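# Load burr-free end of sawn bar into lathe chuck

## Task

Take the sawn bar from the rack on the workbench and put it into the lathe's chuck, in line with the spindle, with the end that has no saw burr seated against the stop steps at the back of the jaws (the burred end faces out). The chuck must be clamped on the bar and the lathe door shut. Finish with the gripper released and the robot moved away. The robot must not tip over or be left leaning.

## Robot and tools

ROBOT. TidyBot++: a single arm on a mobile base with four powered casters. The base is 0.54 m long, 0.50 m wide and 0.38 m high. The seven-joint arm has its shoulder 0.12 m ahead of the base centre and 0.68 m up. Segment lengths are upper arm 0.42 m, forearm 0.31 m, and wrist to hand point 0.31 m. It ends in a two-finger gripper. The arm begins folded with the hand pointing down. Cameras: base_camera (fixed on the base) and wrist_camera (looks along the hand).

FRAMES. Base frame: origin on the floor below the base centre, x ahead, y to the left, z up, in metres. hand_pose is the point between the finger pads, given in this frame as [x, y, z, qw, qx, qy, qz]. The hand's own z axis runs out along the fingers, and the fingers close along its y axis. Odometry frame: the base frame as it stood at the start. base_odometry counts wheel turns only, so slip looks like travel. Heading is in rad, with left positive. base_tilt is in degrees, and forward and right leans are positive.

execute_actions(actions, cameras). actions is a list holding one action, or an empty list to get state and images only. An action may combine these keys:
- base: relative offsets from where the base last reported itself. translate_m moves forward (+) or back, range -2 to 2 m. strafe_m moves left (+) or right, range -2 to 2 m. rotate_rad turns counter-clockwise seen from above (+), range -6.3 to 6.3 rad. translate_m and strafe_m together make one straight move.
- joints: absolute angles by name. joint_1_rad takes any angle; positive is clockwise from above, which is the opposite of heading. joint_2_rad (shoulder) runs -2.249 to 2.249. joint_3_rad takes any angle. joint_4_rad (elbow) runs -2.579 to 2.579. joint_5_rad takes any angle. joint_6_rad (wrist) runs -2.099 to 2.099. joint_7_rad takes any angle. gripper_pos runs 0 (open, pad gap about 85 mm) to 1 (closed). The pad gap is roughly 85 x (1 - gripper_pos) mm. Joints with unlimited range go the short way round, so send steps under half a turn.
- target: an absolute hand pose [x, y, z, qw, qx, qy, qz] in the base frame, metres. With target, joints may contain gripper_pos only.
- speeds: top speeds for this action only. translate_m and strafe_m take 0.05 to 0.5 m/s; give the speed under only one of them for a combined move. rotate_rad takes 0.1 to 1.57 rad/s.
- lathe: door "open"/"shut"; chuck "clamp"/"open"; air_blast true; re_chuck true; stop true (given alone).
cameras: a list of "base_camera", "wrist_camera" or "all". Leaving it out or using null means all cameras; [] means none. Unknown keys make a call invalid, and values out of range get it refused. After a refusal or a fault, the remaining robot calls in that reply are skipped. One action lasts at most 15 s, and a base move times out after 14 s.

wait(seconds 0 to 10, cameras): sends no new command and returns state and images. zoom_image(camera, region [x0,y0,x1,y1] in pixels, at most 504x504): gives a closer look at that camera's newest image. read_manual(section): returns licence texts only. finished_scene(scene): ends the current scene for good; pass its number.

RESULTS. base_status, joint_status and hand_status report how the last accepted action ended. done: for the base this means the wheels finished turning, even with slip; for the hand it means within 10 mm and 2 degrees. off_target: the part stopped away from its goal and may still be pushing. contact_stop and time_out: the part holds where it stopped. not_followed, "joint command not followed" or "pose unreachable": a built-in self-collision check held back the arm targets, and the robot may keep trying until you send new ones. hand_target is where the joint targets would put the hand. motor_effort is the torque in percent, with the peak in brackets. on_its_own lists motion you did not command. ARM HIT means a hard hit on the base or on the arm itself. torque_fault stops the arm for 10 s. MOTOR HOT warns of heating, and OVER-TEMPERATURE FAULT means the arm sags for 30 to 60 s. Keys held up by heat say limit_stop_at_motor_heat, so send them again. Lathe lines: door_state, chuck_state (open / clamped / closed_empty / between), seat_state (home means the bar end covers all three step holes; trust it only once clamped), turret_state (home / away / alarm), and door_answer, chuck_answer, re_chuck_answer.

HAND TARGETS. Most moves end a few cm off. To correct, add (wanted - hand_pose) to the last target. To keep the hand still, resend hand_target rather than hand_pose. A carried load makes the arm sag, so do not send a loaded joint the angle it currently reads. Poses that point forward, low and close to the base often fail or hit the base. A pose out of reach makes the arm wander for up to 10 s. The arm never avoids obstacles and keeps pushing into them. Closed fingertips reach about 20 mm past the hand point. A hand pointing down can rise to about 0.94 m, and only close to the base.

LATHE. It stands against a wall. Facing its door, the chuck is on the left and its face points right. The door slides and does not stop for the arm. The door and chuck open only with turret_state home. Open jaws do not hold anything: keep hold of the bar until the chuck reads clamped. air_blast cleans chips off the steps for 2 s, but only with nothing in or over the chuck. re_chuck needs the door shut, the chuck clamped and the turret at home. It pushes a bar lying within about 1 cm of the steps back onto them, takes about 16 s, and ends in alarm if the bar is farther off. Wait until the turret is home before finishing. The spindle does not turn.

AVOID. Tipping: the arm catching above about 0.6 m while the base moves, long sideways reaches, or pushing hard on furniture. Drops, releasing a moving part, slams and hard pushes. Too much force on the gripper, such as tugging or gripping hard a part that still rests on something. Holding the arm stretched out for long, which heats the motors. Brief outside tugs on the held bar can happen. The scene keeps running while you think, holding your last command.

Each tool is called after "Call:" as a command line: name --argument value for each argument, lists and objects as JSON in quotes; but a table of rows of numbers goes row by row, as --pt "numbers of a row", without its own name.

## Session

Call:
execute_actions --actions '[]'

Scene clock: 0.00 s.
base_odometry: x=+0.000 y=+0.000 heading=+0.000
base_tilt: forward=+0.4 right=+0.0
base_status: not commanded
joint_positions: joint_1_rad=-0.008 joint_2_rad=-0.351 joint_3_rad=+3.147 joint_4_rad=-2.524 joint_5_rad=-0.004 joint_6_rad=-0.857 joint_7_rad=+1.583 gripper_pos=+0.000
joint_status: not commanded
motor_effort: joint_1_rad=+0 joint_2_rad=-2 joint_3_rad=+1 joint_4_rad=+14 joint_5_rad=-1 joint_6_rad=+1 joint_7_rad=+0
hand_pose: x=+0.2679 y=+0.0029 z=+0.5894 quat_wxyz=(-0.002, +0.998, +0.006, +0.055) (m; base frame)
hand_target: x=+0.2680 y=+0.0029 z=+0.5895 quat_wxyz=(-0.002, +0.998, +0.006, +0.056) (m; base frame)
hand_status: not commanded
lathe: door_state=shut chuck_state=open seat_state=open turret_state=home door_answer=taken chuck_answer=taken re_chuck_answer=taken
pictures: base_camera, wrist_camera

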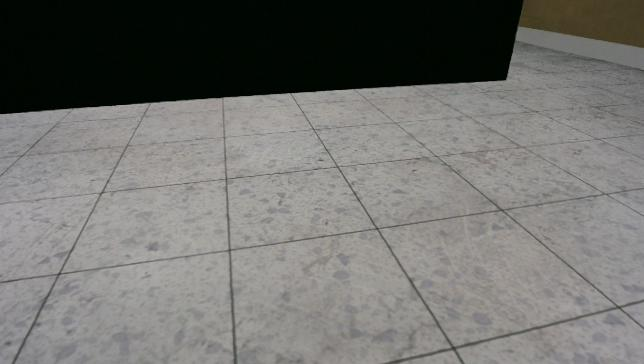

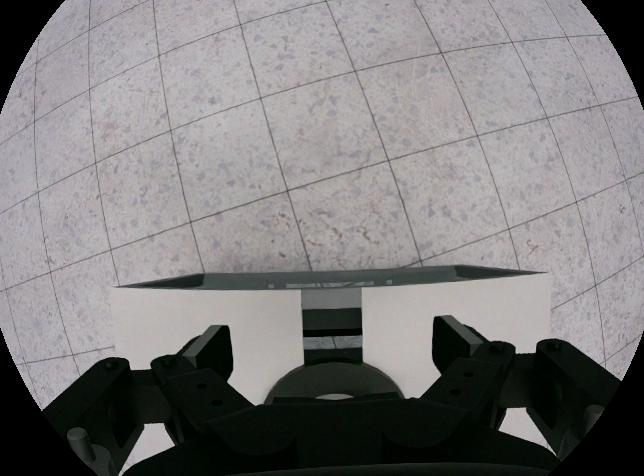

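Call:
execute_actions --actions '[{"joints": {"joint_1_rad": 0.0, "joint_2_rad": -0.35, "joint_3_rad": 3.1416, "joint_4_rad": -1.9, "joint_5_rad": 0.0, "joint_6_rad": -0.25, "joint_7_rad": 1.5708}}]'

Scene clock: 16.03 s.
base_odometry: x=+0.000 y=+0.000 heading=+0.000
base_tilt: forward=+0.4 right=+0.1
base_status: not commanded
joint_positions: joint_1_rad=-0.008 joint_2_rad=-0.351 joint_3_rad=+3.147 joint_4_rad=-1.917 joint_5_rad=-0.004 joint_6_rad=-0.300 joint_7_rad=+1.583 gripper_pos=+0.000
joint_status: all done
motor_effort: joint_1_rad=+0(2) joint_2_rad=-9(9) joint_3_rad=+1(2) joint_4_rad=+21(22) joint_5_rad=-1(2) joint_6_rad=+8(9) joint_7_rad=+0(1)
hand_pose: x=+0.5866 y=+0.0025 z=+0.9879 quat_wxyz=(+0.000, +0.803, +0.004, +0.595) (m; base frame)
hand_target: x=+0.5922 y=+0.0013 z=+1.0129 quat_wxyz=(+0.000, +0.783, +0.000, +0.622) (m; base frame)
hand_status: not commanded
lathe: door_state=shut chuck_state=open seat_state=open turret_state=home door_answer=taken chuck_answer=taken re_chuck_answer=taken
pictures: base_camera, wrist_camera
camera_calibration:
wrist_camera: T_world_to_cam=[[0.0049728, -0.999585, -0.0283619, 0.0360191], [-0.327512, 0.0251699, -0.944512, 1.17645], [0.944834, 0.0139857, -0.327251, -0.0964468], [0, 0, 0, 1]] pos_world=[0.47625, 0.00774178, 1.08063]

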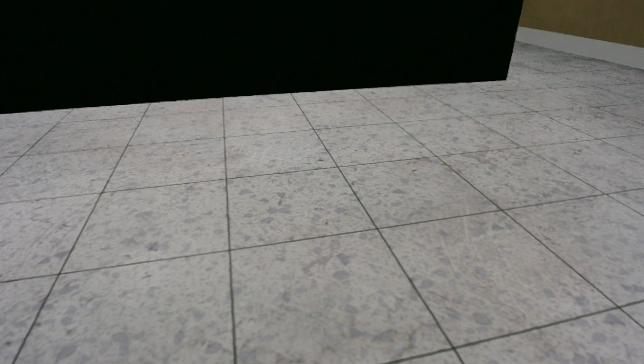

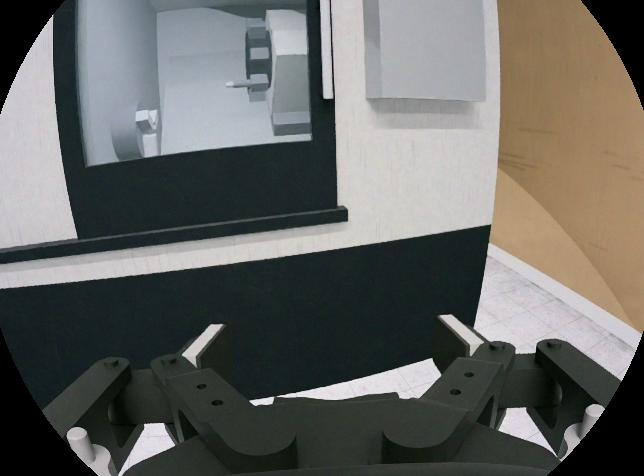

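Call:
execute_actions --actions '[{"joints": {"joint_1_rad": -1.3}}]' --cameras '["wrist_camera"]'

Call:
execute_actions --actions '[{"joints": {"joint_1_rad": -2.6}}]' --cameras '["wrist_camera"]'

Scene clock: 29.93 s.
base_odometry: x=+0.000 y=+0.000 heading=+0.000
base_tilt: forward=+0.4 right=+0.0
base_status: not commanded
joint_positions: joint_1_rad=-1.272 joint_2_rad=-0.351 joint_3_rad=+3.146 joint_4_rad=-1.917 joint_5_rad=-0.004 joint_6_rad=-0.297 joint_7_rad=+1.583 gripper_pos=+0.000
joint_status: all done
motor_effort: joint_1_rad=+1(3) joint_2_rad=-9(9) joint_3_rad=+1(2) joint_4_rad=+21(22) joint_5_rad=-1(1) joint_6_rad=+8(9) joint_7_rad=+0(0)
hand_pose: x=+0.2574 y=+0.4469 z=+0.9888 quat_wxyz=(-0.352, +0.645, +0.478, +0.481) (m; base frame)
hand_target: x=+0.2443 y=+0.4563 z=+1.0129 quat_wxyz=(-0.376, +0.624, +0.474, +0.495) (m; base frame)
hand_status: not commanded
lathe: door_state=shut chuck_state=open seat_state=open turret_state=home door_answer=taken chuck_answer=taken re_chuck_answer=taken
pictures: wrist_camera
camera_calibration:
wrist_camera: T_world_to_cam=[[0.954754, -0.296064, -0.0281332, -0.077175], [-0.121528, -0.302061, -0.94551, 1.15252], [0.271434, 0.906148, -0.324375, -0.0195774], [0, 0, 0, 1]] pos_world=[0.219061, 0.343024, 1.0812]

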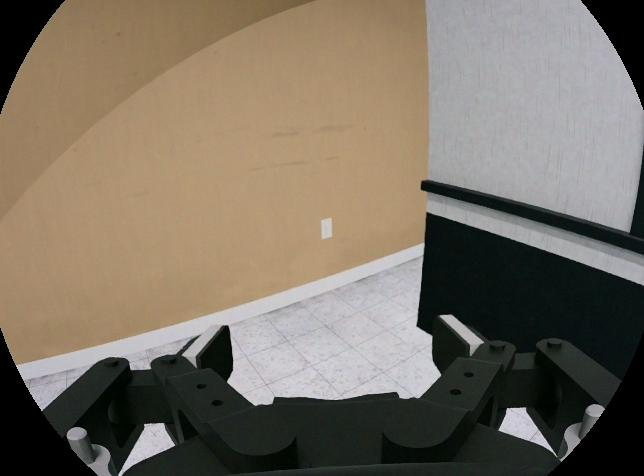

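Scene clock: 32.50 s.
base_odometry: x=+0.000 y=+0.000 heading=+0.000
base_tilt: forward=+0.3 right=+0.0
base_status: not commanded
joint_positions: joint_1_rad=-2.572 joint_2_rad=-0.351 joint_3_rad=+3.146 joint_4_rad=-1.917 joint_5_rad=-0.004 joint_6_rad=-0.297 joint_7_rad=+1.583 gripper_pos=+0.000
joint_status: all done
motor_effort: joint_1_rad=+0(2) joint_2_rad=-9(9) joint_3_rad=+1(2) joint_4_rad=+21(22) joint_5_rad=-1(1) joint_6_rad=+8(9) joint_7_rad=+0(0)
hand_pose: x=-0.2747 y=+0.2527 z=+0.9888 quat_wxyz=(-0.572, +0.224, +0.771, +0.170) (m; base frame)
hand_target: x=-0.2871 y=+0.2428 z=+1.0129 quat_wxyz=(-0.599, +0.210, +0.755, +0.166) (m; base frame)
hand_status: not commanded
lathe: door_state=shut chuck_state=open seat_state=open turret_state=home door_answer=taken chuck_answer=taken re_chuck_answer=taken
pictures: wrist_camera
camera_calibration:
wrist_camera: T_world_to_cam=[[0.540403, 0.84094, -0.0280116, -0.0279511], [0.258524, -0.197629, -0.945573, 1.10733], [-0.800706, 0.503749, -0.324203, 0.107815], [0, 0, 0, 1]] pos_world=[-0.184839, 0.188035, 1.08123]

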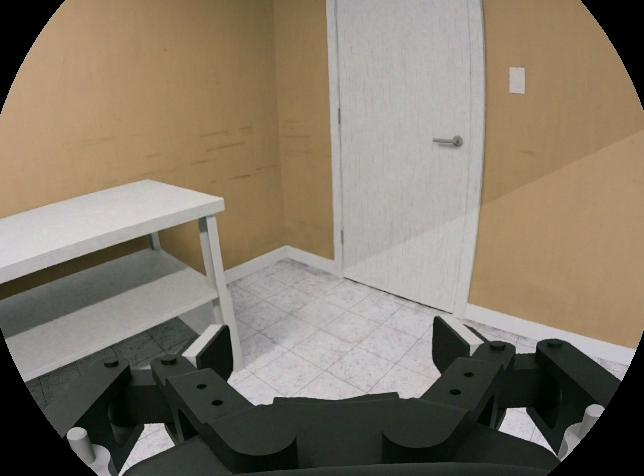

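Call:
execute_actions --actions '[{"joints": {"joint_1_rad": -3.6}}]' --cameras '["wrist_camera"]'

Scene clock: 37.60 s.
base_odometry: x=+0.000 y=+0.000 heading=+0.000
base_tilt: forward=+0.3 right=+0.0
base_status: not commanded
joint_positions: joint_1_rad=-3.573 joint_2_rad=-0.351 joint_3_rad=+3.146 joint_4_rad=-1.917 joint_5_rad=-0.004 joint_6_rad=-0.297 joint_7_rad=+1.583 gripper_pos=+0.000
joint_status: all done
motor_effort: joint_1_rad=+0(2) joint_2_rad=-9(9) joint_3_rad=+1(2) joint_4_rad=+21(22) joint_5_rad=-1(1) joint_6_rad=+8(9) joint_7_rad=+0(0)
hand_pose: x=-0.3063 y=-0.1950 z=+0.9889 quat_wxyz=(-0.583, -0.173, +0.784, -0.125) (m; base frame)
hand_target: x=-0.3047 y=-0.2106 z=+1.0129 quat_wxyz=(-0.605, -0.178, +0.763, -0.141) (m; base frame)
hand_status: not commanded
lathe: door_state=shut chuck_state=open seat_state=open turret_state=home door_answer=taken chuck_answer=taken re_chuck_answer=taken
pictures: wrist_camera
camera_calibration:
wrist_camera: T_world_to_cam=[[-0.416023, 0.908926, -0.0279003, 0.0857871], [0.305786, 0.110934, -0.945615, 1.10173], [-0.856399, -0.401929, -0.324088, 0.114315], [0, 0, 0, 1]] pos_world=[-0.203305, -0.154247, 1.08125]

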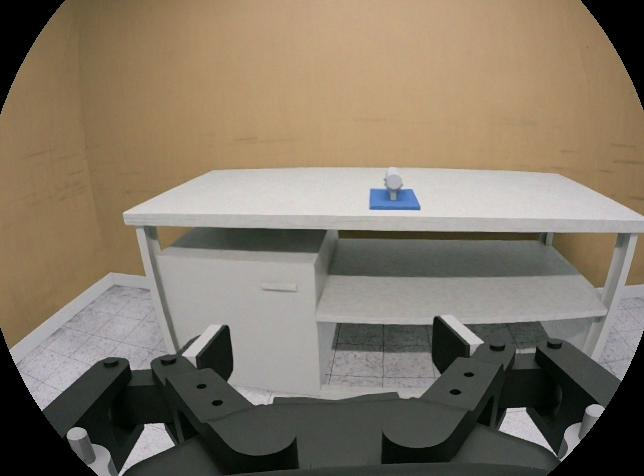

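Call:
zoom_image --camera "wrist_camera" --region '[340, 140, 450, 230]'

Scaled by 4.582.

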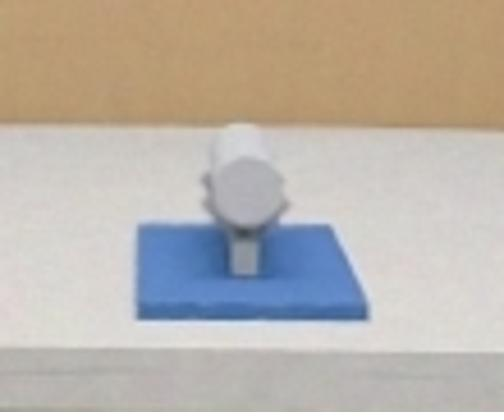

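Call:
execute_actions --actions '[{"base": {"translate_m": -0.37, "strafe_m": -0.15, "rotate_rad": -2.86}, "joints": {"joint_1_rad": 0.0}}]'

Scene clock: 124.97 s.
base_odometry: x=-0.370 y=-0.150 heading=-2.860
base_tilt: forward=+0.4 right=+0.0
base_status: done
joint_positions: joint_1_rad=-6.253 joint_2_rad=-0.349 joint_3_rad=+3.142 joint_4_rad=-1.917 joint_5_rad=-0.004 joint_6_rad=-0.296 joint_7_rad=+1.583 gripper_pos=+0.000
joint_status: all done
motor_effort: joint_1_rad=+0(3) joint_2_rad=-9(12) joint_3_rad=+1(4) joint_4_rad=+21(22) joint_5_rad=-1(1) joint_6_rad=+8(9) joint_7_rad=+0(1)
hand_pose: x=+0.5875 y=-0.0128 z=+0.9884 quat_wxyz=(-0.011, -0.803, +0.009, -0.596) (m; base frame)
hand_target: x=+0.5922 y=+0.0013 z=+1.0129 quat_wxyz=(+0.000, -0.783, +0.000, -0.622) (m; base frame)
hand_status: not commanded
lathe: door_state=shut chuck_state=open seat_state=open turret_state=home door_answer=taken chuck_answer=taken re_chuck_answer=taken
pictures: base_camera, wrist_camera
camera_calibration:
wrist_camera: T_world_to_cam=[[-0.0286563, -0.999231, -0.0267484, 0.0388981], [-0.323862, 0.0345972, -0.945472, 1.17652], [0.94567, -0.0184309, -0.324604, -0.100452], [0, 0, 0, 1]] pos_world=[0.477141, -0.0036876, 1.0808]

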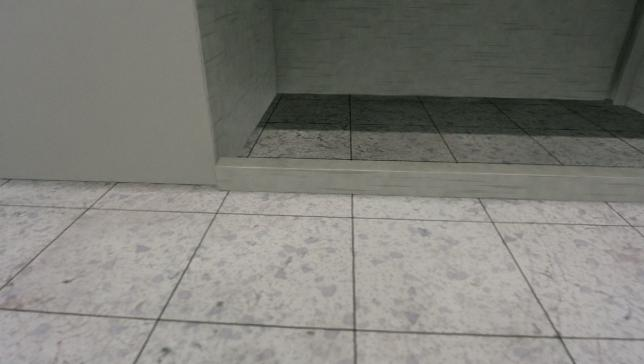

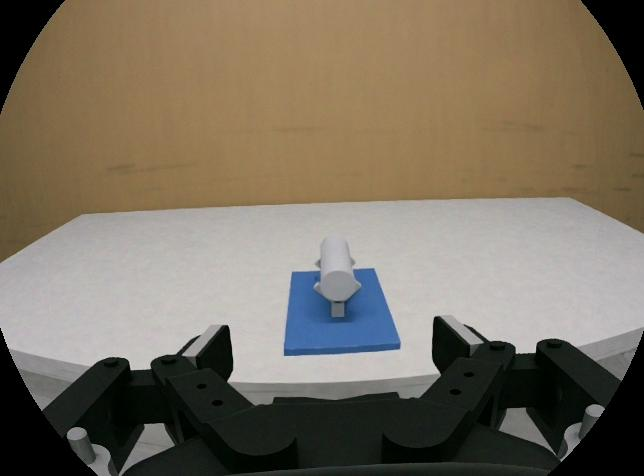

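Call:
zoom_image --camera "wrist_camera" --region '[280, 220, 400, 330]'

Scaled by 4.200.

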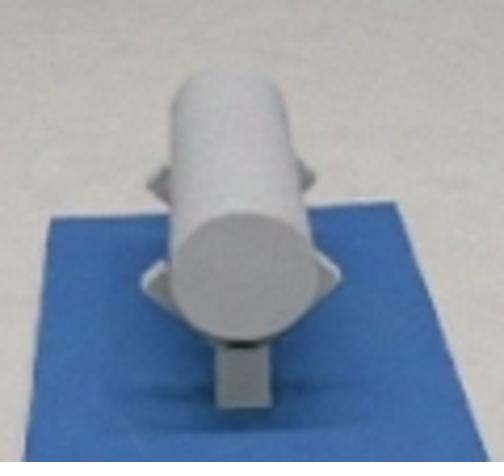

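Call:
execute_actions --actions '[{"base": {"translate_m": 0.25, "strafe_m": -0.035}, "joints": {"joint_1_rad": 0.0, "joint_2_rad": -0.396, "joint_4_rad": -2.206, "joint_6_rad": -0.284}}]' --cameras '["wrist_camera"]'

Scene clock: 212.67 s.
base_odometry: x=-0.620 y=-0.186 heading=-2.860
base_tilt: forward=+0.3 right=+0.1
base_status: done
joint_positions: joint_1_rad=-6.255 joint_2_rad=-0.378 joint_3_rad=+3.142 joint_4_rad=-2.192 joint_5_rad=-0.004 joint_6_rad=-0.296 joint_7_rad=+1.583 gripper_pos=+0.000
joint_status: all done
motor_effort: joint_1_rad=+1(2) joint_2_rad=-7(11) joint_3_rad=+1(2) joint_4_rad=+20(22) joint_5_rad=-1(1) joint_6_rad=+8(9) joint_7_rad=+0(0)
hand_pose: x=+0.5361 y=-0.0105 z=+0.8375 quat_wxyz=(-0.009, -0.870, +0.009, -0.493) (m; base frame)
hand_target: x=+0.5318 y=+0.0013 z=+0.8400 quat_wxyz=(+0.000, -0.866, +0.000, -0.500) (m; base frame)
hand_status: not commanded
lathe: door_state=shut chuck_state=open seat_state=open turret_state=home door_answer=taken chuck_answer=taken re_chuck_answer=taken
pictures: wrist_camera
camera_calibration:
wrist_camera: T_world_to_cam=[[-0.0334565, -0.999089, -0.0265017, 0.0380954], [-0.544427, 0.0404555, -0.837832, 1.04528], [0.838141, -0.0136027, -0.545284, 0.141755], [0, 0, 0, 1]] pos_world=[0.451542, -0.00229839, 0.954076]

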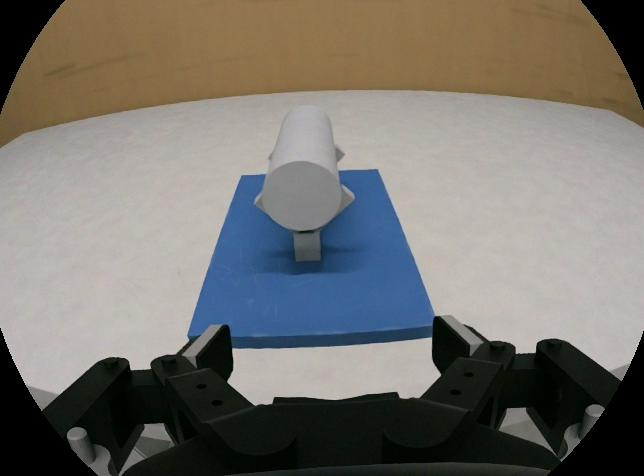

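Call:
zoom_image --camera "wrist_camera" --region '[245, 90, 365, 270]'

Scaled by 2.800.

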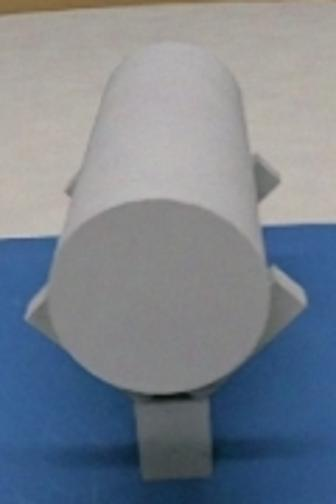

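Call:
zoom_image --camera "wrist_camera" --region '[255, 150, 355, 250]'

Call:
zoom_image --camera "wrist_camera" --region '[265, 95, 345, 145]'

Scaled by 5.040.

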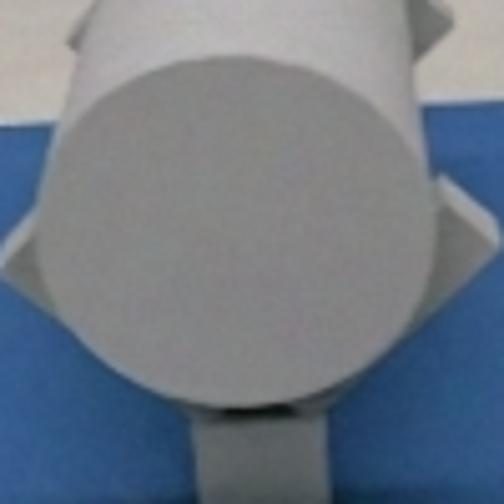

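Scaled by 6.300.

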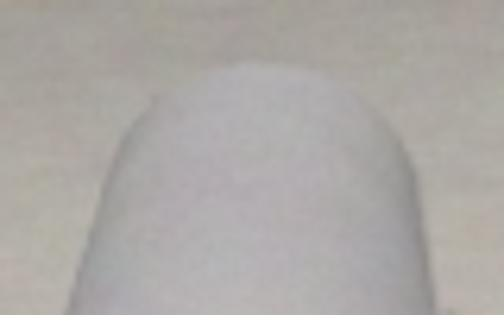

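Call:
execute_actions --actions '[{"joints": {"joint_1_rad": -0.035, "joint_2_rad": 0.48, "joint_4_rad": -0.57, "joint_6_rad": -2.06}, "lathe": {"door": "open"}}]' --cameras '["wrist_camera"]'

Call:
execute_actions --actions '[{"base": {"translate_m": 0.10}, "lathe": {"air_blast": true}}]' --cameras '["wrist_camera"]'

Scene clock: 283.07 s.
base_odometry: x=-0.620 y=-0.186 heading=-2.860
base_tilt: forward=+0.4 right=+0.0
base_status: not commanded
joint_positions: joint_1_rad=-6.289 joint_2_rad=+0.471 joint_3_rad=+3.142 joint_4_rad=-0.590 joint_5_rad=-0.004 joint_6_rad=-2.010 joint_7_rad=+1.583 gripper_pos=+0.000
joint_status: all done
motor_effort: joint_1_rad=+1(2) joint_2_rad=-31(32) joint_3_rad=+1(1) joint_4_rad=+15(22) joint_5_rad=-1(1) joint_6_rad=+1(8) joint_7_rad=+0(0)
hand_pose: x=+0.6063 y=+0.0050 z=+0.8998 quat_wxyz=(+0.002, -0.999, -0.010, -0.036) (m; base frame)
hand_target: x=+0.5955 y=+0.0180 z=+0.9003 quat_wxyz=(+0.000, -1.000, -0.017, -0.016) (m; base frame)
hand_status: not commanded
lathe: door_state=open chuck_state=open seat_state=open turret_state=home door_answer=taken chuck_answer=taken re_chuck_answer=taken
pictures: wrist_camera
camera_calibration:
wrist_camera: T_world_to_cam=[[-0.0131189, -0.999827, -0.0131853, 0.0332727], [-0.99937, 0.0135454, -0.0327931, 0.686648], [0.032966, 0.0127468, -0.999375, 1.01367], [0, 0, 0, 1]] pos_world=[0.653235, 0.011045, 1.036]

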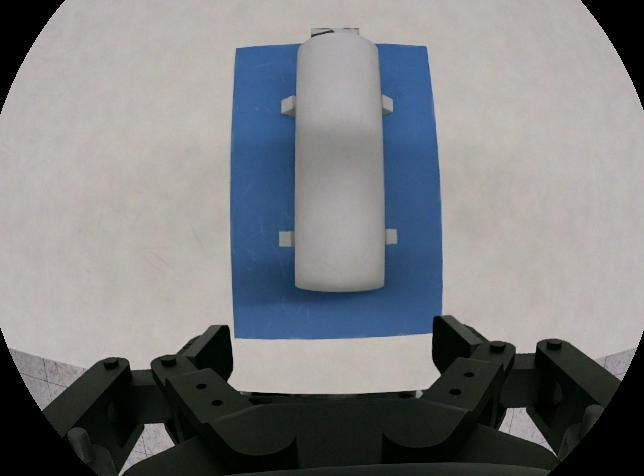

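Scene clock: 284.30 s.
base_odometry: x=-0.716 y=-0.213 heading=-2.861
base_tilt: forward=+0.4 right=+0.1
base_status: done
joint_positions: joint_1_rad=-6.289 joint_2_rad=+0.489 joint_3_rad=+3.142 joint_4_rad=-0.588 joint_5_rad=-0.004 joint_6_rad=-2.016 joint_7_rad=+1.583 gripper_pos=+0.000
joint_status: not commanded
motor_effort: joint_1_rad=+0(1) joint_2_rad=-32(35) joint_3_rad=+1(1) joint_4_rad=+14(15) joint_5_rad=-1(1) joint_6_rad=+0(1) joint_7_rad=+0(0)
hand_pose: x=+0.6086 y=+0.0053 z=+0.8916 quat_wxyz=(+0.002, -1.000, -0.010, -0.025) (m; base frame)
hand_target: x=+0.5955 y=+0.0180 z=+0.9003 quat_wxyz=(+0.000, -1.000, -0.017, -0.016) (m; base frame)
hand_status: not commanded
lathe: door_state=open chuck_state=open seat_state=open turret_state=home door_answer=taken chuck_answer=taken re_chuck_answer=taken
pictures: wrist_camera
camera_calibration:
wrist_camera: T_world_to_cam=[[-0.0129393, -0.999835, -0.0127635, 0.032937], [-0.999853, 0.0130809, -0.011078, 0.669638], [0.0112432, 0.0126183, -0.999857, 1.01905], [0, 0, 0, 1]] pos_world=[0.658509, 0.0113133, 1.02675]

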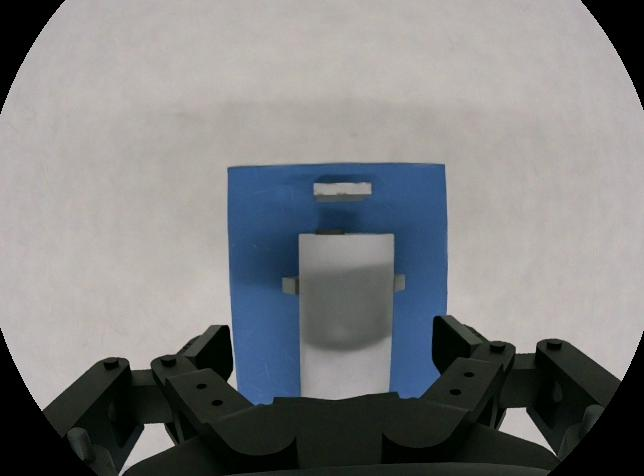

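Call:
zoom_image --camera "wrist_camera" --region '[280, 170, 410, 300]'

Scaled by 3.877.

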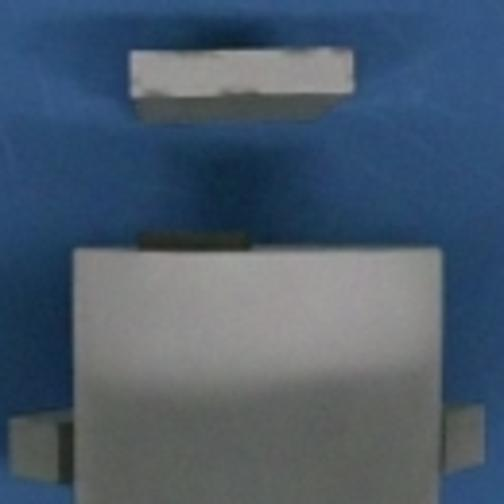

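Call:
execute_actions --actions '[{"joints": {"joint_1_rad": -0.015, "joint_2_rad": 0.2, "joint_4_rad": -0.85, "joint_6_rad": -2.08, "joint_7_rad": -1.5708}}]' --cameras '[]'

Call:
execute_actions --actions '[{"joints": {"joint_1_rad": -0.015, "joint_2_rad": 0.48, "joint_4_rad": -0.60, "joint_6_rad": -2.08, "joint_7_rad": -1.5708}}]' --cameras '["wrist_camera"]'

Scene clock: 379.23 s.
base_odometry: x=-0.716 y=-0.213 heading=-2.861
base_tilt: forward=+0.4 right=+0.0
base_status: not commanded
joint_positions: joint_1_rad=-6.289 joint_2_rad=+0.221 joint_3_rad=+3.142 joint_4_rad=-0.835 joint_5_rad=-0.004 joint_6_rad=-2.033 joint_7_rad=+4.662 gripper_pos=+0.000
joint_status: all done
motor_effort: joint_1_rad=+1(2) joint_2_rad=-22(33) joint_3_rad=+1(1) joint_4_rad=+14(16) joint_5_rad=-1(1) joint_6_rad=+0(2) joint_7_rad=+0(1)
hand_pose: x=+0.5015 y=+0.0046 z=+0.9362 quat_wxyz=(-0.026, -0.022, -0.999, -0.002) (m; base frame)
hand_target: x=+0.4788 y=+0.0067 z=+0.9393 quat_wxyz=(-0.006, +0.007, -1.000, +0.000) (m; base frame)
hand_status: not commanded
lathe: door_state=open chuck_state=open seat_state=open turret_state=home door_answer=taken chuck_answer=taken re_chuck_answer=taken
pictures: none
No camera images: "cameras" was empty.

Scene clock: 380.87 s.
base_odometry: x=-0.716 y=-0.213 heading=-2.861
base_tilt: forward=+0.4 right=+0.1
base_status: not commanded
joint_positions: joint_1_rad=-6.289 joint_2_rad=+0.490 joint_3_rad=+3.142 joint_4_rad=-0.620 joint_5_rad=-0.004 joint_6_rad=-2.036 joint_7_rad=+4.662 gripper_pos=+0.000
joint_status: all done
motor_effort: joint_1_rad=+1(2) joint_2_rad=-31(34) joint_3_rad=+1(1) joint_4_rad=+14(15) joint_5_rad=-1(1) joint_6_rad=+0(1) joint_7_rad=+0(1)
hand_pose: x=+0.5973 y=+0.0052 z=+0.8815 quat_wxyz=(+0.002, -0.022, -1.000, -0.002) (m; base frame)
hand_target: x=+0.5848 y=+0.0083 z=+0.8919 quat_wxyz=(+0.009, +0.008, -1.000, +0.000) (m; base frame)
hand_status: not commanded
lathe: door_state=open chuck_state=open seat_state=open turret_state=home door_answer=taken chuck_answer=taken re_chuck_answer=taken
pictures: wrist_camera
camera_calibration:
wrist_camera: T_world_to_cam=[[0.0766489, 0.997042, -0.00560167, -0.0375707], [0.996514, -0.0764202, 0.0334765, -0.57295], [0.0329494, -0.00814808, -0.999424, 0.995852], [0, 0, 0, 1]] pos_world=[0.54102, 0.00178885, 1.01425]

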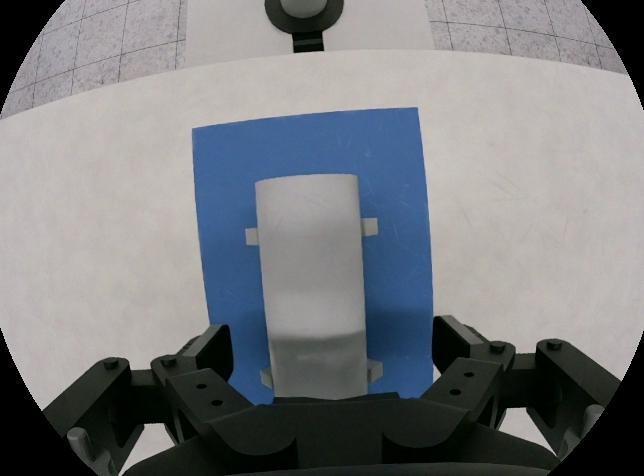

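Call:
execute_actions --actions '[{"joints": {"joint_1_rad": 0.0, "joint_2_rad": 0.458, "joint_4_rad": -0.746, "joint_6_rad": -1.95, "joint_7_rad": -1.52}}]' --cameras '["wrist_camera"]'

Scene clock: 401.53 s.
base_odometry: x=-0.716 y=-0.213 heading=-2.861
base_tilt: forward=+0.3 right=+0.1
base_status: not commanded
joint_positions: joint_1_rad=-6.289 joint_2_rad=+0.483 joint_3_rad=+3.142 joint_4_rad=-0.733 joint_5_rad=-0.004 joint_6_rad=-1.991 joint_7_rad=+4.710 gripper_pos=+0.000
joint_status: all done
motor_effort: joint_1_rad=+0(1) joint_2_rad=-32(33) joint_3_rad=+1(1) joint_4_rad=+14(15) joint_5_rad=-1(1) joint_6_rad=-1(2) joint_7_rad=+0(1)
hand_pose: x=+0.5890 y=+0.0051 z=+0.8529 quat_wxyz=(+0.033, +0.002, -0.999, -0.002) (m; base frame)
hand_target: x=+0.5946 y=+0.0013 z=+0.8607 quat_wxyz=(+0.006, +0.025, -1.000, +0.000) (m; base frame)
hand_status: not commanded
lathe: door_state=open chuck_state=open seat_state=open turret_state=home door_answer=taken chuck_answer=taken re_chuck_answer=taken
pictures: wrist_camera
camera_calibration:
wrist_camera: T_world_to_cam=[[0.0283114, 0.999572, -0.00736103, -0.0071055], [0.999222, -0.0285022, -0.0272537, -0.513794], [-0.0274519, -0.00658371, -0.999601, 1.00328], [0, 0, 0, 1]] pos_world=[0.541138, -0.000936532, 0.988823]

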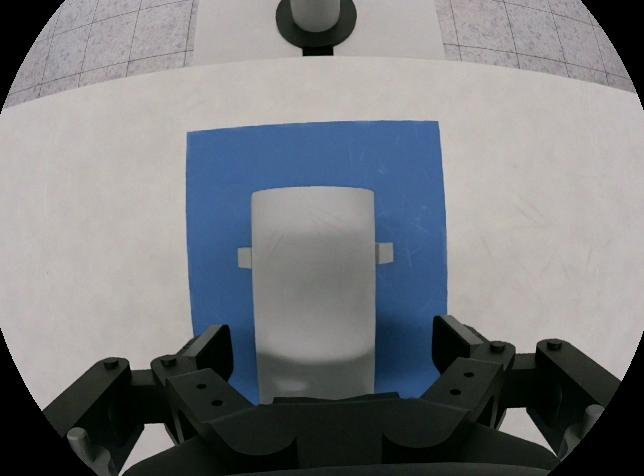

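Call:
execute_actions --actions '[{"joints": {"joint_1_rad": 0.037, "joint_2_rad": 0.439, "joint_4_rad": -0.792, "joint_6_rad": -1.858, "joint_7_rad": -1.52}}]' --cameras '["wrist_camera"]'

Scene clock: 419.40 s.
base_odometry: x=-0.716 y=-0.213 heading=-2.861
base_tilt: forward=+0.4 right=+0.0
base_status: not commanded
joint_positions: joint_1_rad=-6.267 joint_2_rad=+0.466 joint_3_rad=+3.142 joint_4_rad=-0.778 joint_5_rad=-0.004 joint_6_rad=-1.901 joint_7_rad=+4.711 gripper_pos=+0.000
joint_status: all done
motor_effort: joint_1_rad=+1(1) joint_2_rad=-31(32) joint_3_rad=+1(1) joint_4_rad=+15(16) joint_5_rad=-1(1) joint_6_rad=+0(2) joint_7_rad=+0(1)
hand_pose: x=+0.6046 y=-0.0056 z=+0.8473 quat_wxyz=(+0.002, -0.008, -1.000, -0.002) (m; base frame)
hand_target: x=+0.6103 y=-0.0168 z=+0.8566 quat_wxyz=(-0.026, +0.007, -1.000, +0.001) (m; base frame)
hand_status: not commanded
lathe: door_state=open chuck_state=open seat_state=open turret_state=home door_answer=taken chuck_answer=taken re_chuck_answer=taken
pictures: wrist_camera
camera_calibration:
wrist_camera: T_world_to_cam=[[0.0499167, 0.99874, -0.00511433, -0.0118508], [0.998171, -0.049712, 0.0344079, -0.581554], [0.0341103, -0.0068225, -0.999395, 0.960622], [0, 0, 0, 1]] pos_world=[0.548315, -0.0105205, 0.979991]

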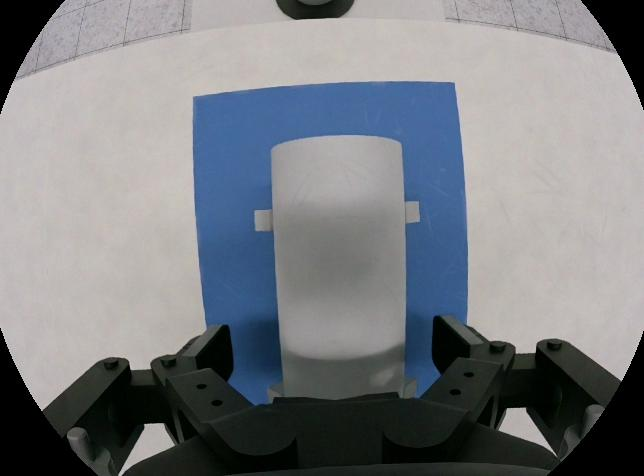

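Call:
execute_actions --actions '[{"joints": {"joint_1_rad": -0.022, "joint_7_rad": -1.495}}]' --cameras '[]'

Call:
execute_actions --actions '[{"joints": {"gripper_pos": 0.36}}]' --cameras '["wrist_camera"]'

Scene clock: 441.60 s.
base_odometry: x=-0.716 y=-0.213 heading=-2.861
base_tilt: forward=+0.4 right=+0.1
base_status: not commanded
joint_positions: joint_1_rad=-6.289 joint_2_rad=+0.466 joint_3_rad=+3.142 joint_4_rad=-0.778 joint_5_rad=-0.004 joint_6_rad=-1.901 joint_7_rad=+4.736 gripper_pos=+0.000
joint_status: all done
motor_effort: joint_1_rad=+1(2) joint_2_rad=-31(32) joint_3_rad=+1(1) joint_4_rad=+15(15) joint_5_rad=-1(1) joint_6_rad=+0(1) joint_7_rad=+0(1)
hand_pose: x=+0.6046 y=+0.0051 z=+0.8473 quat_wxyz=(+0.002, +0.015, -1.000, -0.002) (m; base frame)
hand_target: x=+0.6104 y=+0.0122 z=+0.8566 quat_wxyz=(-0.026, +0.049, -0.998, +0.001) (m; base frame)
hand_status: not commanded
lathe: door_state=open chuck_state=open seat_state=open turret_state=home door_answer=taken chuck_answer=taken re_chuck_answer=taken
pictures: none
No camera images: "cameras" was empty.

Scene clock: 442.33 s.
base_odometry: x=-0.716 y=-0.213 heading=-2.861
base_tilt: forward=+0.4 right=+0.0
base_status: not commanded
joint_positions: joint_1_rad=-6.289 joint_2_rad=+0.465 joint_3_rad=+3.144 joint_4_rad=-0.779 joint_5_rad=-0.001 joint_6_rad=-1.900 joint_7_rad=+4.737 gripper_pos=+0.360
joint_status: all done
motor_effort: joint_1_rad=-1(4) joint_2_rad=-31(32) joint_3_rad=+0(2) joint_4_rad=+15(16) joint_5_rad=-2(4) joint_6_rad=+0(1) joint_7_rad=+0(0)
hand_pose: x=+0.6047 y=+0.0037 z=+0.8477 quat_wxyz=(+0.001, +0.014, -1.000, +0.000) (m; base frame)
hand_target: x=+0.6104 y=+0.0122 z=+0.8566 quat_wxyz=(-0.026, +0.049, -0.998, +0.001) (m; base frame)
hand_status: not commanded
lathe: door_state=open chuck_state=open seat_state=open turret_state=home door_answer=taken chuck_answer=taken re_chuck_answer=taken
pictures: wrist_camera
camera_calibration:
wrist_camera: T_world_to_cam=[[0.00491268, 0.99995, -0.00875857, 0.00917865], [0.999329, -0.00459122, 0.036352, -0.583757], [0.0363099, -0.00893128, -0.999301, 0.95971], [0, 0, 0, 1]] pos_world=[0.548473, -0.00328691, 0.98034]

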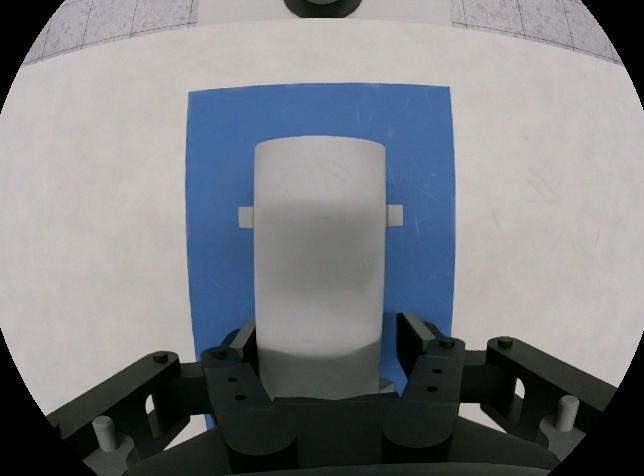

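Call:
execute_actions --actions '[{"joints": {"joint_1_rad": 0.029, "gripper_pos": 0.30}}]' --cameras '[]'

Call:
execute_actions --actions '[{"joints": {"gripper_pos": 0.38}}]' --cameras '["wrist_camera"]'

Scene clock: 451.17 s.
base_odometry: x=-0.716 y=-0.213 heading=-2.861
base_tilt: forward=+0.3 right=+0.1
base_status: not commanded
joint_positions: joint_1_rad=-6.271 joint_2_rad=+0.465 joint_3_rad=+3.144 joint_4_rad=-0.779 joint_5_rad=-0.001 joint_6_rad=-1.900 joint_7_rad=+4.737 gripper_pos=+0.300
joint_status: all done
motor_effort: joint_1_rad=+0(2) joint_2_rad=-32(32) joint_3_rad=+1(2) joint_4_rad=+15(16) joint_5_rad=-1(1) joint_6_rad=+0(1) joint_7_rad=+0(0)
hand_pose: x=+0.6047 y=-0.0050 z=+0.8477 quat_wxyz=(+0.001, +0.005, -1.000, +0.000) (m; base frame)
hand_target: x=+0.6104 y=-0.0129 z=+0.8566 quat_wxyz=(-0.026, +0.023, -0.999, +0.001) (m; base frame)
hand_status: not commanded
lathe: door_state=open chuck_state=open seat_state=open turret_state=home door_answer=taken chuck_answer=taken re_chuck_answer=taken
pictures: none
No camera images: "cameras" was empty.

Scene clock: 451.67 s.
base_odometry: x=-0.716 y=-0.213 heading=-2.861
base_tilt: forward=+0.4 right=+0.1
base_status: not commanded
joint_positions: joint_1_rad=-6.271 joint_2_rad=+0.465 joint_3_rad=+3.144 joint_4_rad=-0.779 joint_5_rad=-0.001 joint_6_rad=-1.900 joint_7_rad=+4.737 gripper_pos=+0.380
joint_status: all done
motor_effort: joint_1_rad=+0(1) joint_2_rad=-31(32) joint_3_rad=+1(1) joint_4_rad=+15(15) joint_5_rad=-1(1) joint_6_rad=-1(1) joint_7_rad=+0(0)
hand_pose: x=+0.6047 y=-0.0050 z=+0.8477 quat_wxyz=(+0.001, +0.005, -1.000, +0.000) (m; base frame)
hand_target: x=+0.6104 y=-0.0129 z=+0.8566 quat_wxyz=(-0.026, +0.023, -0.999, +0.001) (m; base frame)
hand_status: not commanded
lathe: door_state=open chuck_state=open seat_state=open turret_state=home door_answer=taken chuck_answer=taken re_chuck_answer=taken
pictures: wrist_camera
camera_calibration:
wrist_camera: T_world_to_cam=[[0.0227424, 0.999703, -0.00878492, 0.00707486], [0.999088, -0.022409, 0.0363522, -0.583729], [0.0361446, -0.00960364, -0.9993, 0.959729], [0, 0, 0, 1]] pos_world=[0.548346, -0.0109366, 0.98034]

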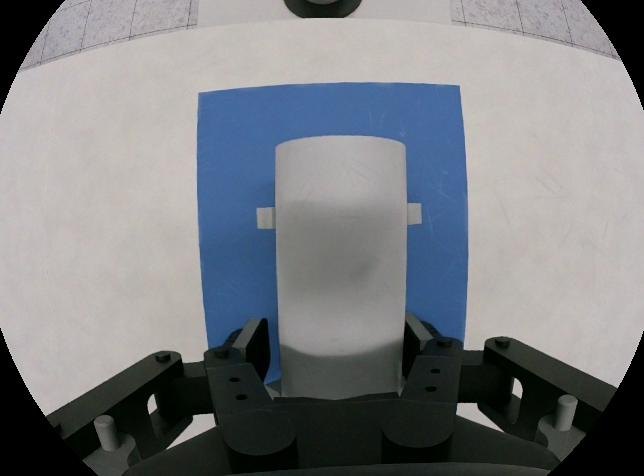

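Call:
execute_actions --actions '[{"joints": {"joint_1_rad": 0.018, "gripper_pos": 0.55}}]' --cameras '["wrist_camera"]'

Scene clock: 456.17 s.
base_odometry: x=-0.716 y=-0.213 heading=-2.861
base_tilt: forward=+0.4 right=+0.0
base_status: not commanded
joint_positions: joint_1_rad=-6.274 joint_2_rad=+0.462 joint_3_rad=+3.142 joint_4_rad=-0.779 joint_5_rad=-0.005 joint_6_rad=-1.899 joint_7_rad=+4.737 gripper_pos=+0.518
joint_status: gripper_pos off_target (ended at +0.518, target +0.550); the others done
motor_effort: joint_1_rad=+1(5) joint_2_rad=-31(32) joint_3_rad=+1(4) joint_4_rad=+15(15) joint_5_rad=+0(4) joint_6_rad=-1(1) joint_7_rad=+1(1)
hand_pose: x=+0.6046 y=-0.0018 z=+0.8491 quat_wxyz=(-0.001, +0.008, -1.000, -0.002) (m; base frame)
hand_target: x=+0.6105 y=-0.0075 z=+0.8566 quat_wxyz=(-0.026, +0.029, -0.999, +0.001) (m; base frame)
hand_status: not commanded
lathe: door_state=open chuck_state=open seat_state=open turret_state=home door_answer=taken chuck_answer=taken re_chuck_answer=taken
pictures: wrist_camera
camera_calibration:
wrist_camera: T_world_to_cam=[[0.0170479, 0.999847, -0.00404166, 0.00336752], [0.999036, -0.0168702, 0.0405331, -0.587116], [0.0404587, -0.00472877, -0.99917, 0.95846], [0, 0, 0, 1]] pos_world=[0.547714, -0.00873943, 0.981476]

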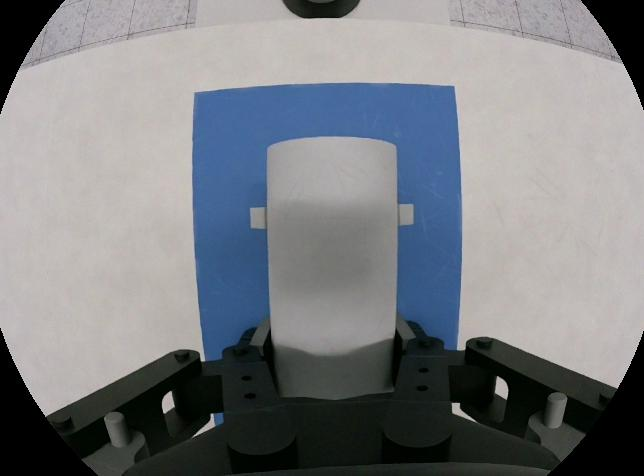

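Call:
zoom_image --camera "wrist_camera" --region '[210, 290, 450, 430]'

Scaled by 2.100.

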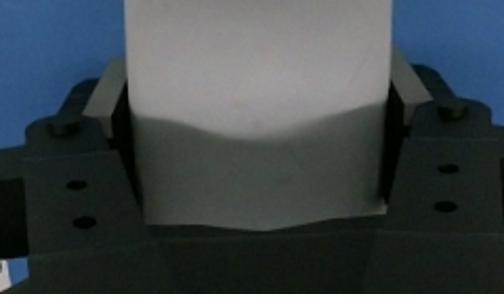

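Call:
execute_actions --actions '[{"joints": {"gripper_pos": 0.7}}]' --cameras '[]'

Call:
execute_actions --actions '[{"joints": {"joint_1_rad": 0.018, "joint_2_rad": 0.40, "joint_4_rad": -0.775, "joint_6_rad": -1.915, "gripper_pos": 0.7}}]' --cameras '["wrist_camera"]'

Scene clock: 493.67 s.
base_odometry: x=-0.716 y=-0.213 heading=-2.861
base_tilt: forward=+0.4 right=+0.0
base_status: not commanded
joint_positions: joint_1_rad=-6.274 joint_2_rad=+0.462 joint_3_rad=+3.142 joint_4_rad=-0.779 joint_5_rad=-0.005 joint_6_rad=-1.899 joint_7_rad=+4.737 gripper_pos=+0.518
joint_status: gripper_pos off_target (ended at +0.518, target +0.700)
motor_effort: joint_1_rad=+1(1) joint_2_rad=-31(32) joint_3_rad=+1(1) joint_4_rad=+15(15) joint_5_rad=+0(0) joint_6_rad=-1(1) joint_7_rad=+1(1)
hand_pose: x=+0.6046 y=-0.0018 z=+0.8491 quat_wxyz=(-0.001, +0.008, -1.000, -0.002) (m; base frame)
hand_target: x=+0.6105 y=-0.0075 z=+0.8566 quat_wxyz=(-0.026, +0.029, -0.999, +0.001) (m; base frame)
hand_status: not commanded
lathe: door_state=open chuck_state=open seat_state=open turret_state=home door_answer=taken chuck_answer=taken re_chuck_answer=taken
pictures: none
No camera images: "cameras" was empty.

Scene clock: 494.33 s.
base_odometry: x=-0.716 y=-0.213 heading=-2.861
base_tilt: forward=+0.4 right=+0.0
base_status: not commanded
joint_positions: joint_1_rad=-6.274 joint_2_rad=+0.457 joint_3_rad=+3.142 joint_4_rad=-0.779 joint_5_rad=-0.005 joint_6_rad=-1.905 joint_7_rad=+4.739 gripper_pos=+0.518
joint_status: joint_2_rad off_target (ended at +0.457, target +0.400); gripper_pos off_target (ended at +0.518, target +0.700); the others done
motor_effort: joint_1_rad=+1(2) joint_2_rad=-36(36) joint_3_rad=+1(2) joint_4_rad=+18(18) joint_5_rad=-1(1) joint_6_rad=-1(1) joint_7_rad=+0(1)
hand_pose: x=+0.6019 y=-0.0018 z=+0.8513 quat_wxyz=(+0.000, +0.009, -1.000, -0.002) (m; base frame)
hand_target: x=+0.5889 y=-0.0071 z=+0.8797 quat_wxyz=(-0.026, +0.029, -0.999, +0.001) (m; base frame)
hand_status: not commanded
lathe: door_state=open chuck_state=open seat_state=open turret_state=home door_answer=taken chuck_answer=taken re_chuck_answer=taken
pictures: wrist_camera
camera_calibration:
wrist_camera: T_world_to_cam=[[0.0148153, 0.999882, -0.00409074, 0.00480634], [0.999131, -0.0146445, 0.0390136, -0.583323], [0.0389491, -0.00466518, -0.99923, 0.961705], [0, 0, 0, 1]] pos_world=[0.545287, -0.00886174, 0.983742]

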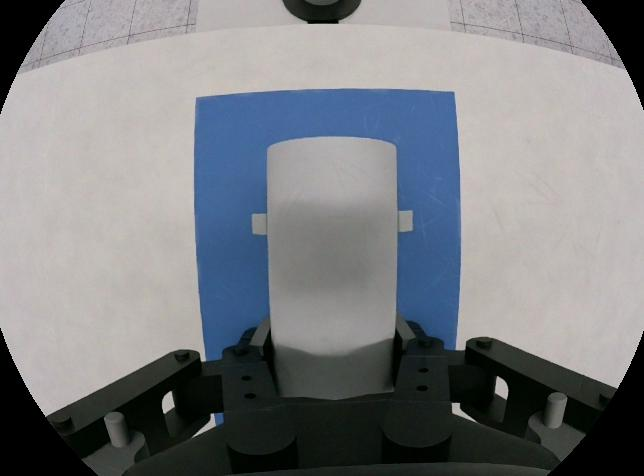

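Call:
execute_actions --actions '[{"joints": {"joint_1_rad": 0.018, "joint_2_rad": 0.335, "joint_4_rad": -0.73, "joint_6_rad": -2.01, "gripper_pos": 0.85}}]' --cameras '["wrist_camera"]'

Scene clock: 507.13 s.
base_odometry: x=-0.716 y=-0.213 heading=-2.861
base_tilt: forward=+0.4 right=+0.0
base_status: not commanded
joint_positions: joint_1_rad=-6.274 joint_2_rad=+0.371 joint_3_rad=+3.142 joint_4_rad=-0.760 joint_5_rad=-0.005 joint_6_rad=-1.969 joint_7_rad=+4.739 gripper_pos=+0.518
joint_status: gripper_pos off_target (ended at +0.518, target +0.850); the others done
motor_effort: joint_1_rad=+1(2) joint_2_rad=-32(39) joint_3_rad=+1(1) joint_4_rad=+18(19) joint_5_rad=-1(1) joint_6_rad=+0(2) joint_7_rad=+0(0)
hand_pose: x=+0.5688 y=-0.0015 z=+0.8968 quat_wxyz=(-0.021, +0.009, -1.000, -0.002) (m; base frame)
hand_target: x=+0.5530 y=-0.0065 z=+0.9209 quat_wxyz=(-0.033, +0.029, -0.999, +0.002) (m; base frame)
hand_status: not commanded
lathe: door_state=open chuck_state=open seat_state=open turret_state=home door_answer=taken chuck_answer=taken re_chuck_answer=taken
pictures: wrist_camera
camera_calibration:
wrist_camera: T_world_to_cam=[[0.0146987, 0.999884, -0.00398901, 0.00518103], [0.996735, -0.0143354, 0.079458, -0.586896], [0.0793916, -0.00514392, -0.99683, 0.983318], [0, 0, 0, 1]] pos_world=[0.506837, -0.00853572, 1.02686]

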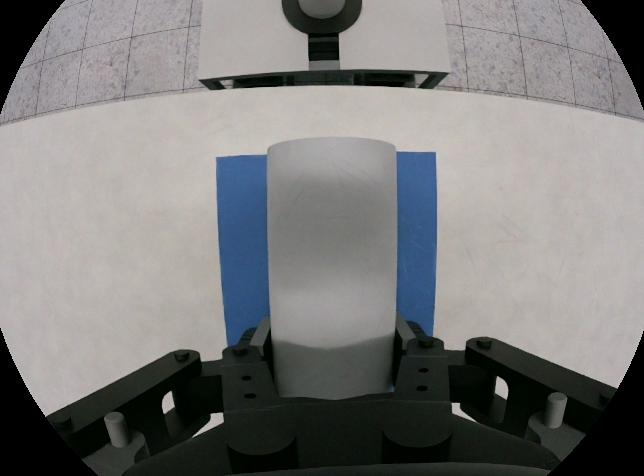

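Call:
execute_actions --actions '[{"base": {"translate_m": -1.397, "strafe_m": -0.076, "rotate_rad": 3.141}, "speeds": {"rotate_rad": 1.0}, "joints": {"joint_1_rad": 0.0, "joint_2_rad": -0.40, "joint_3_rad": 3.1416, "joint_4_rad": -1.90, "joint_5_rad": 0.0, "joint_6_rad": 0.07, "joint_7_rad": 3.1416, "gripper_pos": 1.0}}]' --cameras '["wrist_camera", "base_camera"]'

Scene clock: 586.50 s.
base_odometry: x=+0.605 y=+0.247 heading=+0.281
base_tilt: forward=+0.4 right=+0.0
base_status: done
joint_positions: joint_1_rad=-6.268 joint_2_rad=-0.357 joint_3_rad=+3.141 joint_4_rad=-1.922 joint_5_rad=-0.005 joint_6_rad=-0.013 joint_7_rad=+3.195 gripper_pos=+0.518
joint_status: joint_2_rad off_target (ended at -0.357, target -0.400); gripper_pos off_target (ended at +0.518, target +1.000); the others done
motor_effort: joint_1_rad=+0(4) joint_2_rad=-13(36) joint_3_rad=+1(4) joint_4_rad=+28(28) joint_5_rad=-1(3) joint_6_rad=+14(14) joint_7_rad=+0(2)
hand_pose: x=+0.5976 y=-0.0054 z=+1.0755 quat_wxyz=(-0.514, -0.493, -0.511, -0.482) (m; base frame)
hand_target: x=+0.5769 y=+0.0014 z=+1.1353 quat_wxyz=(-0.534, -0.464, -0.464, -0.534) (m; base frame)
hand_status: not commanded
lathe: door_state=open chuck_state=open seat_state=open turret_state=home door_answer=taken chuck_answer=taken re_chuck_answer=taken
pictures: base_camera, wrist_camera
camera_calibration:
wrist_camera: T_world_to_cam=[[0.0161924, 0.0157962, 0.999744, -1.07634], [-0.0525344, -0.998481, 0.0166271, 0.0594235], [0.998488, -0.0527902, -0.015338, -0.445959], [0, 0, 0, 1]] pos_world=[0.465835, 0.052793, 1.06824]

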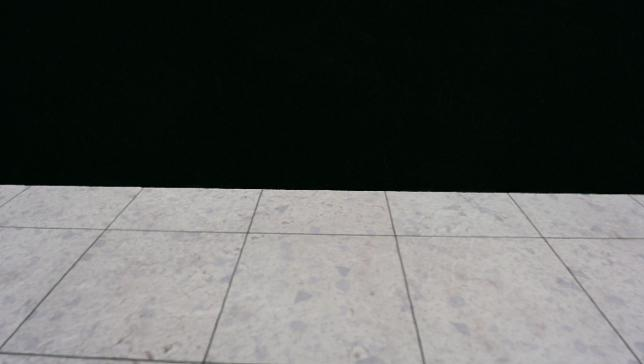

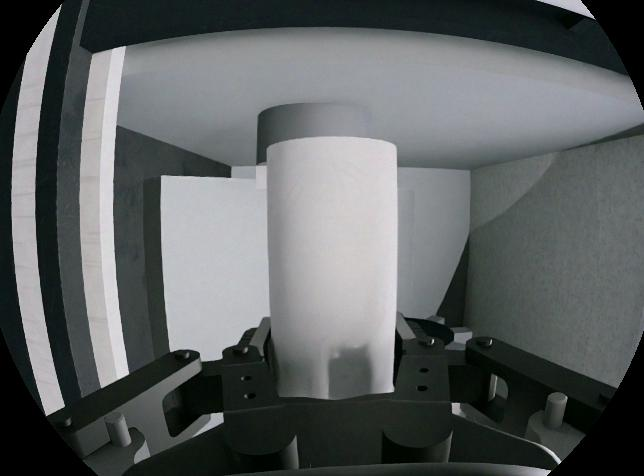

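Call:
zoom_image --camera "wrist_camera" --region '[200, 70, 440, 230]'

Scaled by 2.100.

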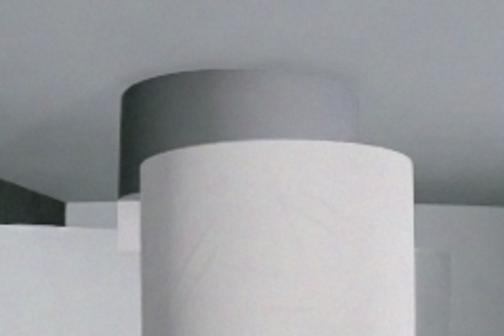

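Call:
execute_actions --actions '[{"base": {"strafe_m": -0.33}, "joints": {"joint_1_rad": -0.02, "joint_2_rad": -0.31, "joint_4_rad": -1.62, "joint_6_rad": -0.59, "joint_7_rad": 3.10}}]' --cameras '["wrist_camera"]'

Scene clock: 647.03 s.
base_odometry: x=+0.697 y=-0.070 heading=+0.281
base_tilt: forward=+0.3 right=+0.0
base_status: done
joint_positions: joint_1_rad=-6.278 joint_2_rad=-0.295 joint_3_rad=+3.146 joint_4_rad=-1.675 joint_5_rad=-0.005 joint_6_rad=-0.574 joint_7_rad=+3.154 gripper_pos=+0.518
joint_status: joint_4_rad off_target (ended at -1.675, target -1.620); the others done
motor_effort: joint_1_rad=+0(2) joint_2_rad=-15(16) joint_3_rad=+1(4) joint_4_rad=+27(28) joint_5_rad=-1(2) joint_6_rad=+13(15) joint_7_rad=+0(1)
hand_pose: x=+0.5940 y=-0.0028 z=+1.0276 quat_wxyz=(-0.398, -0.586, -0.586, -0.393) (m; base frame)
hand_target: x=+0.5888 y=+0.0108 z=+1.0629 quat_wxyz=(-0.398, -0.581, -0.569, -0.424) (m; base frame)
hand_status: not commanded
lathe: door_state=open chuck_state=open seat_state=open turret_state=home door_answer=taken chuck_answer=taken re_chuck_answer=taken
pictures: wrist_camera
camera_calibration:
wrist_camera: T_world_to_cam=[[0.381501, -0.0299202, 0.923884, -1.16762], [-0.0517881, -0.998598, -0.0109549, 0.0905622], [0.922917, -0.0436669, -0.382515, -0.0207528], [0, 0, 0, 1]] pos_world=[0.469292, 0.0545936, 1.0718]

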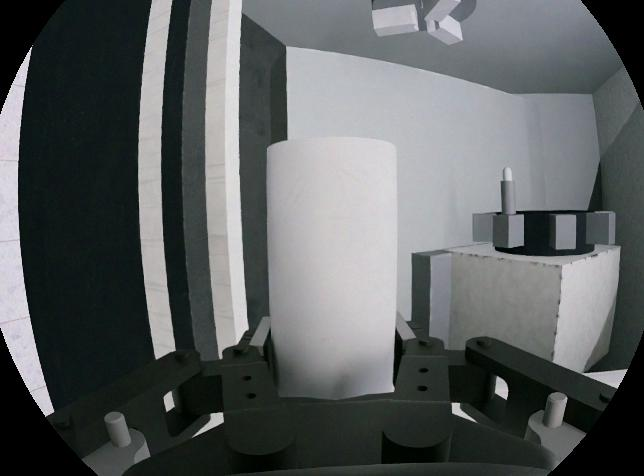

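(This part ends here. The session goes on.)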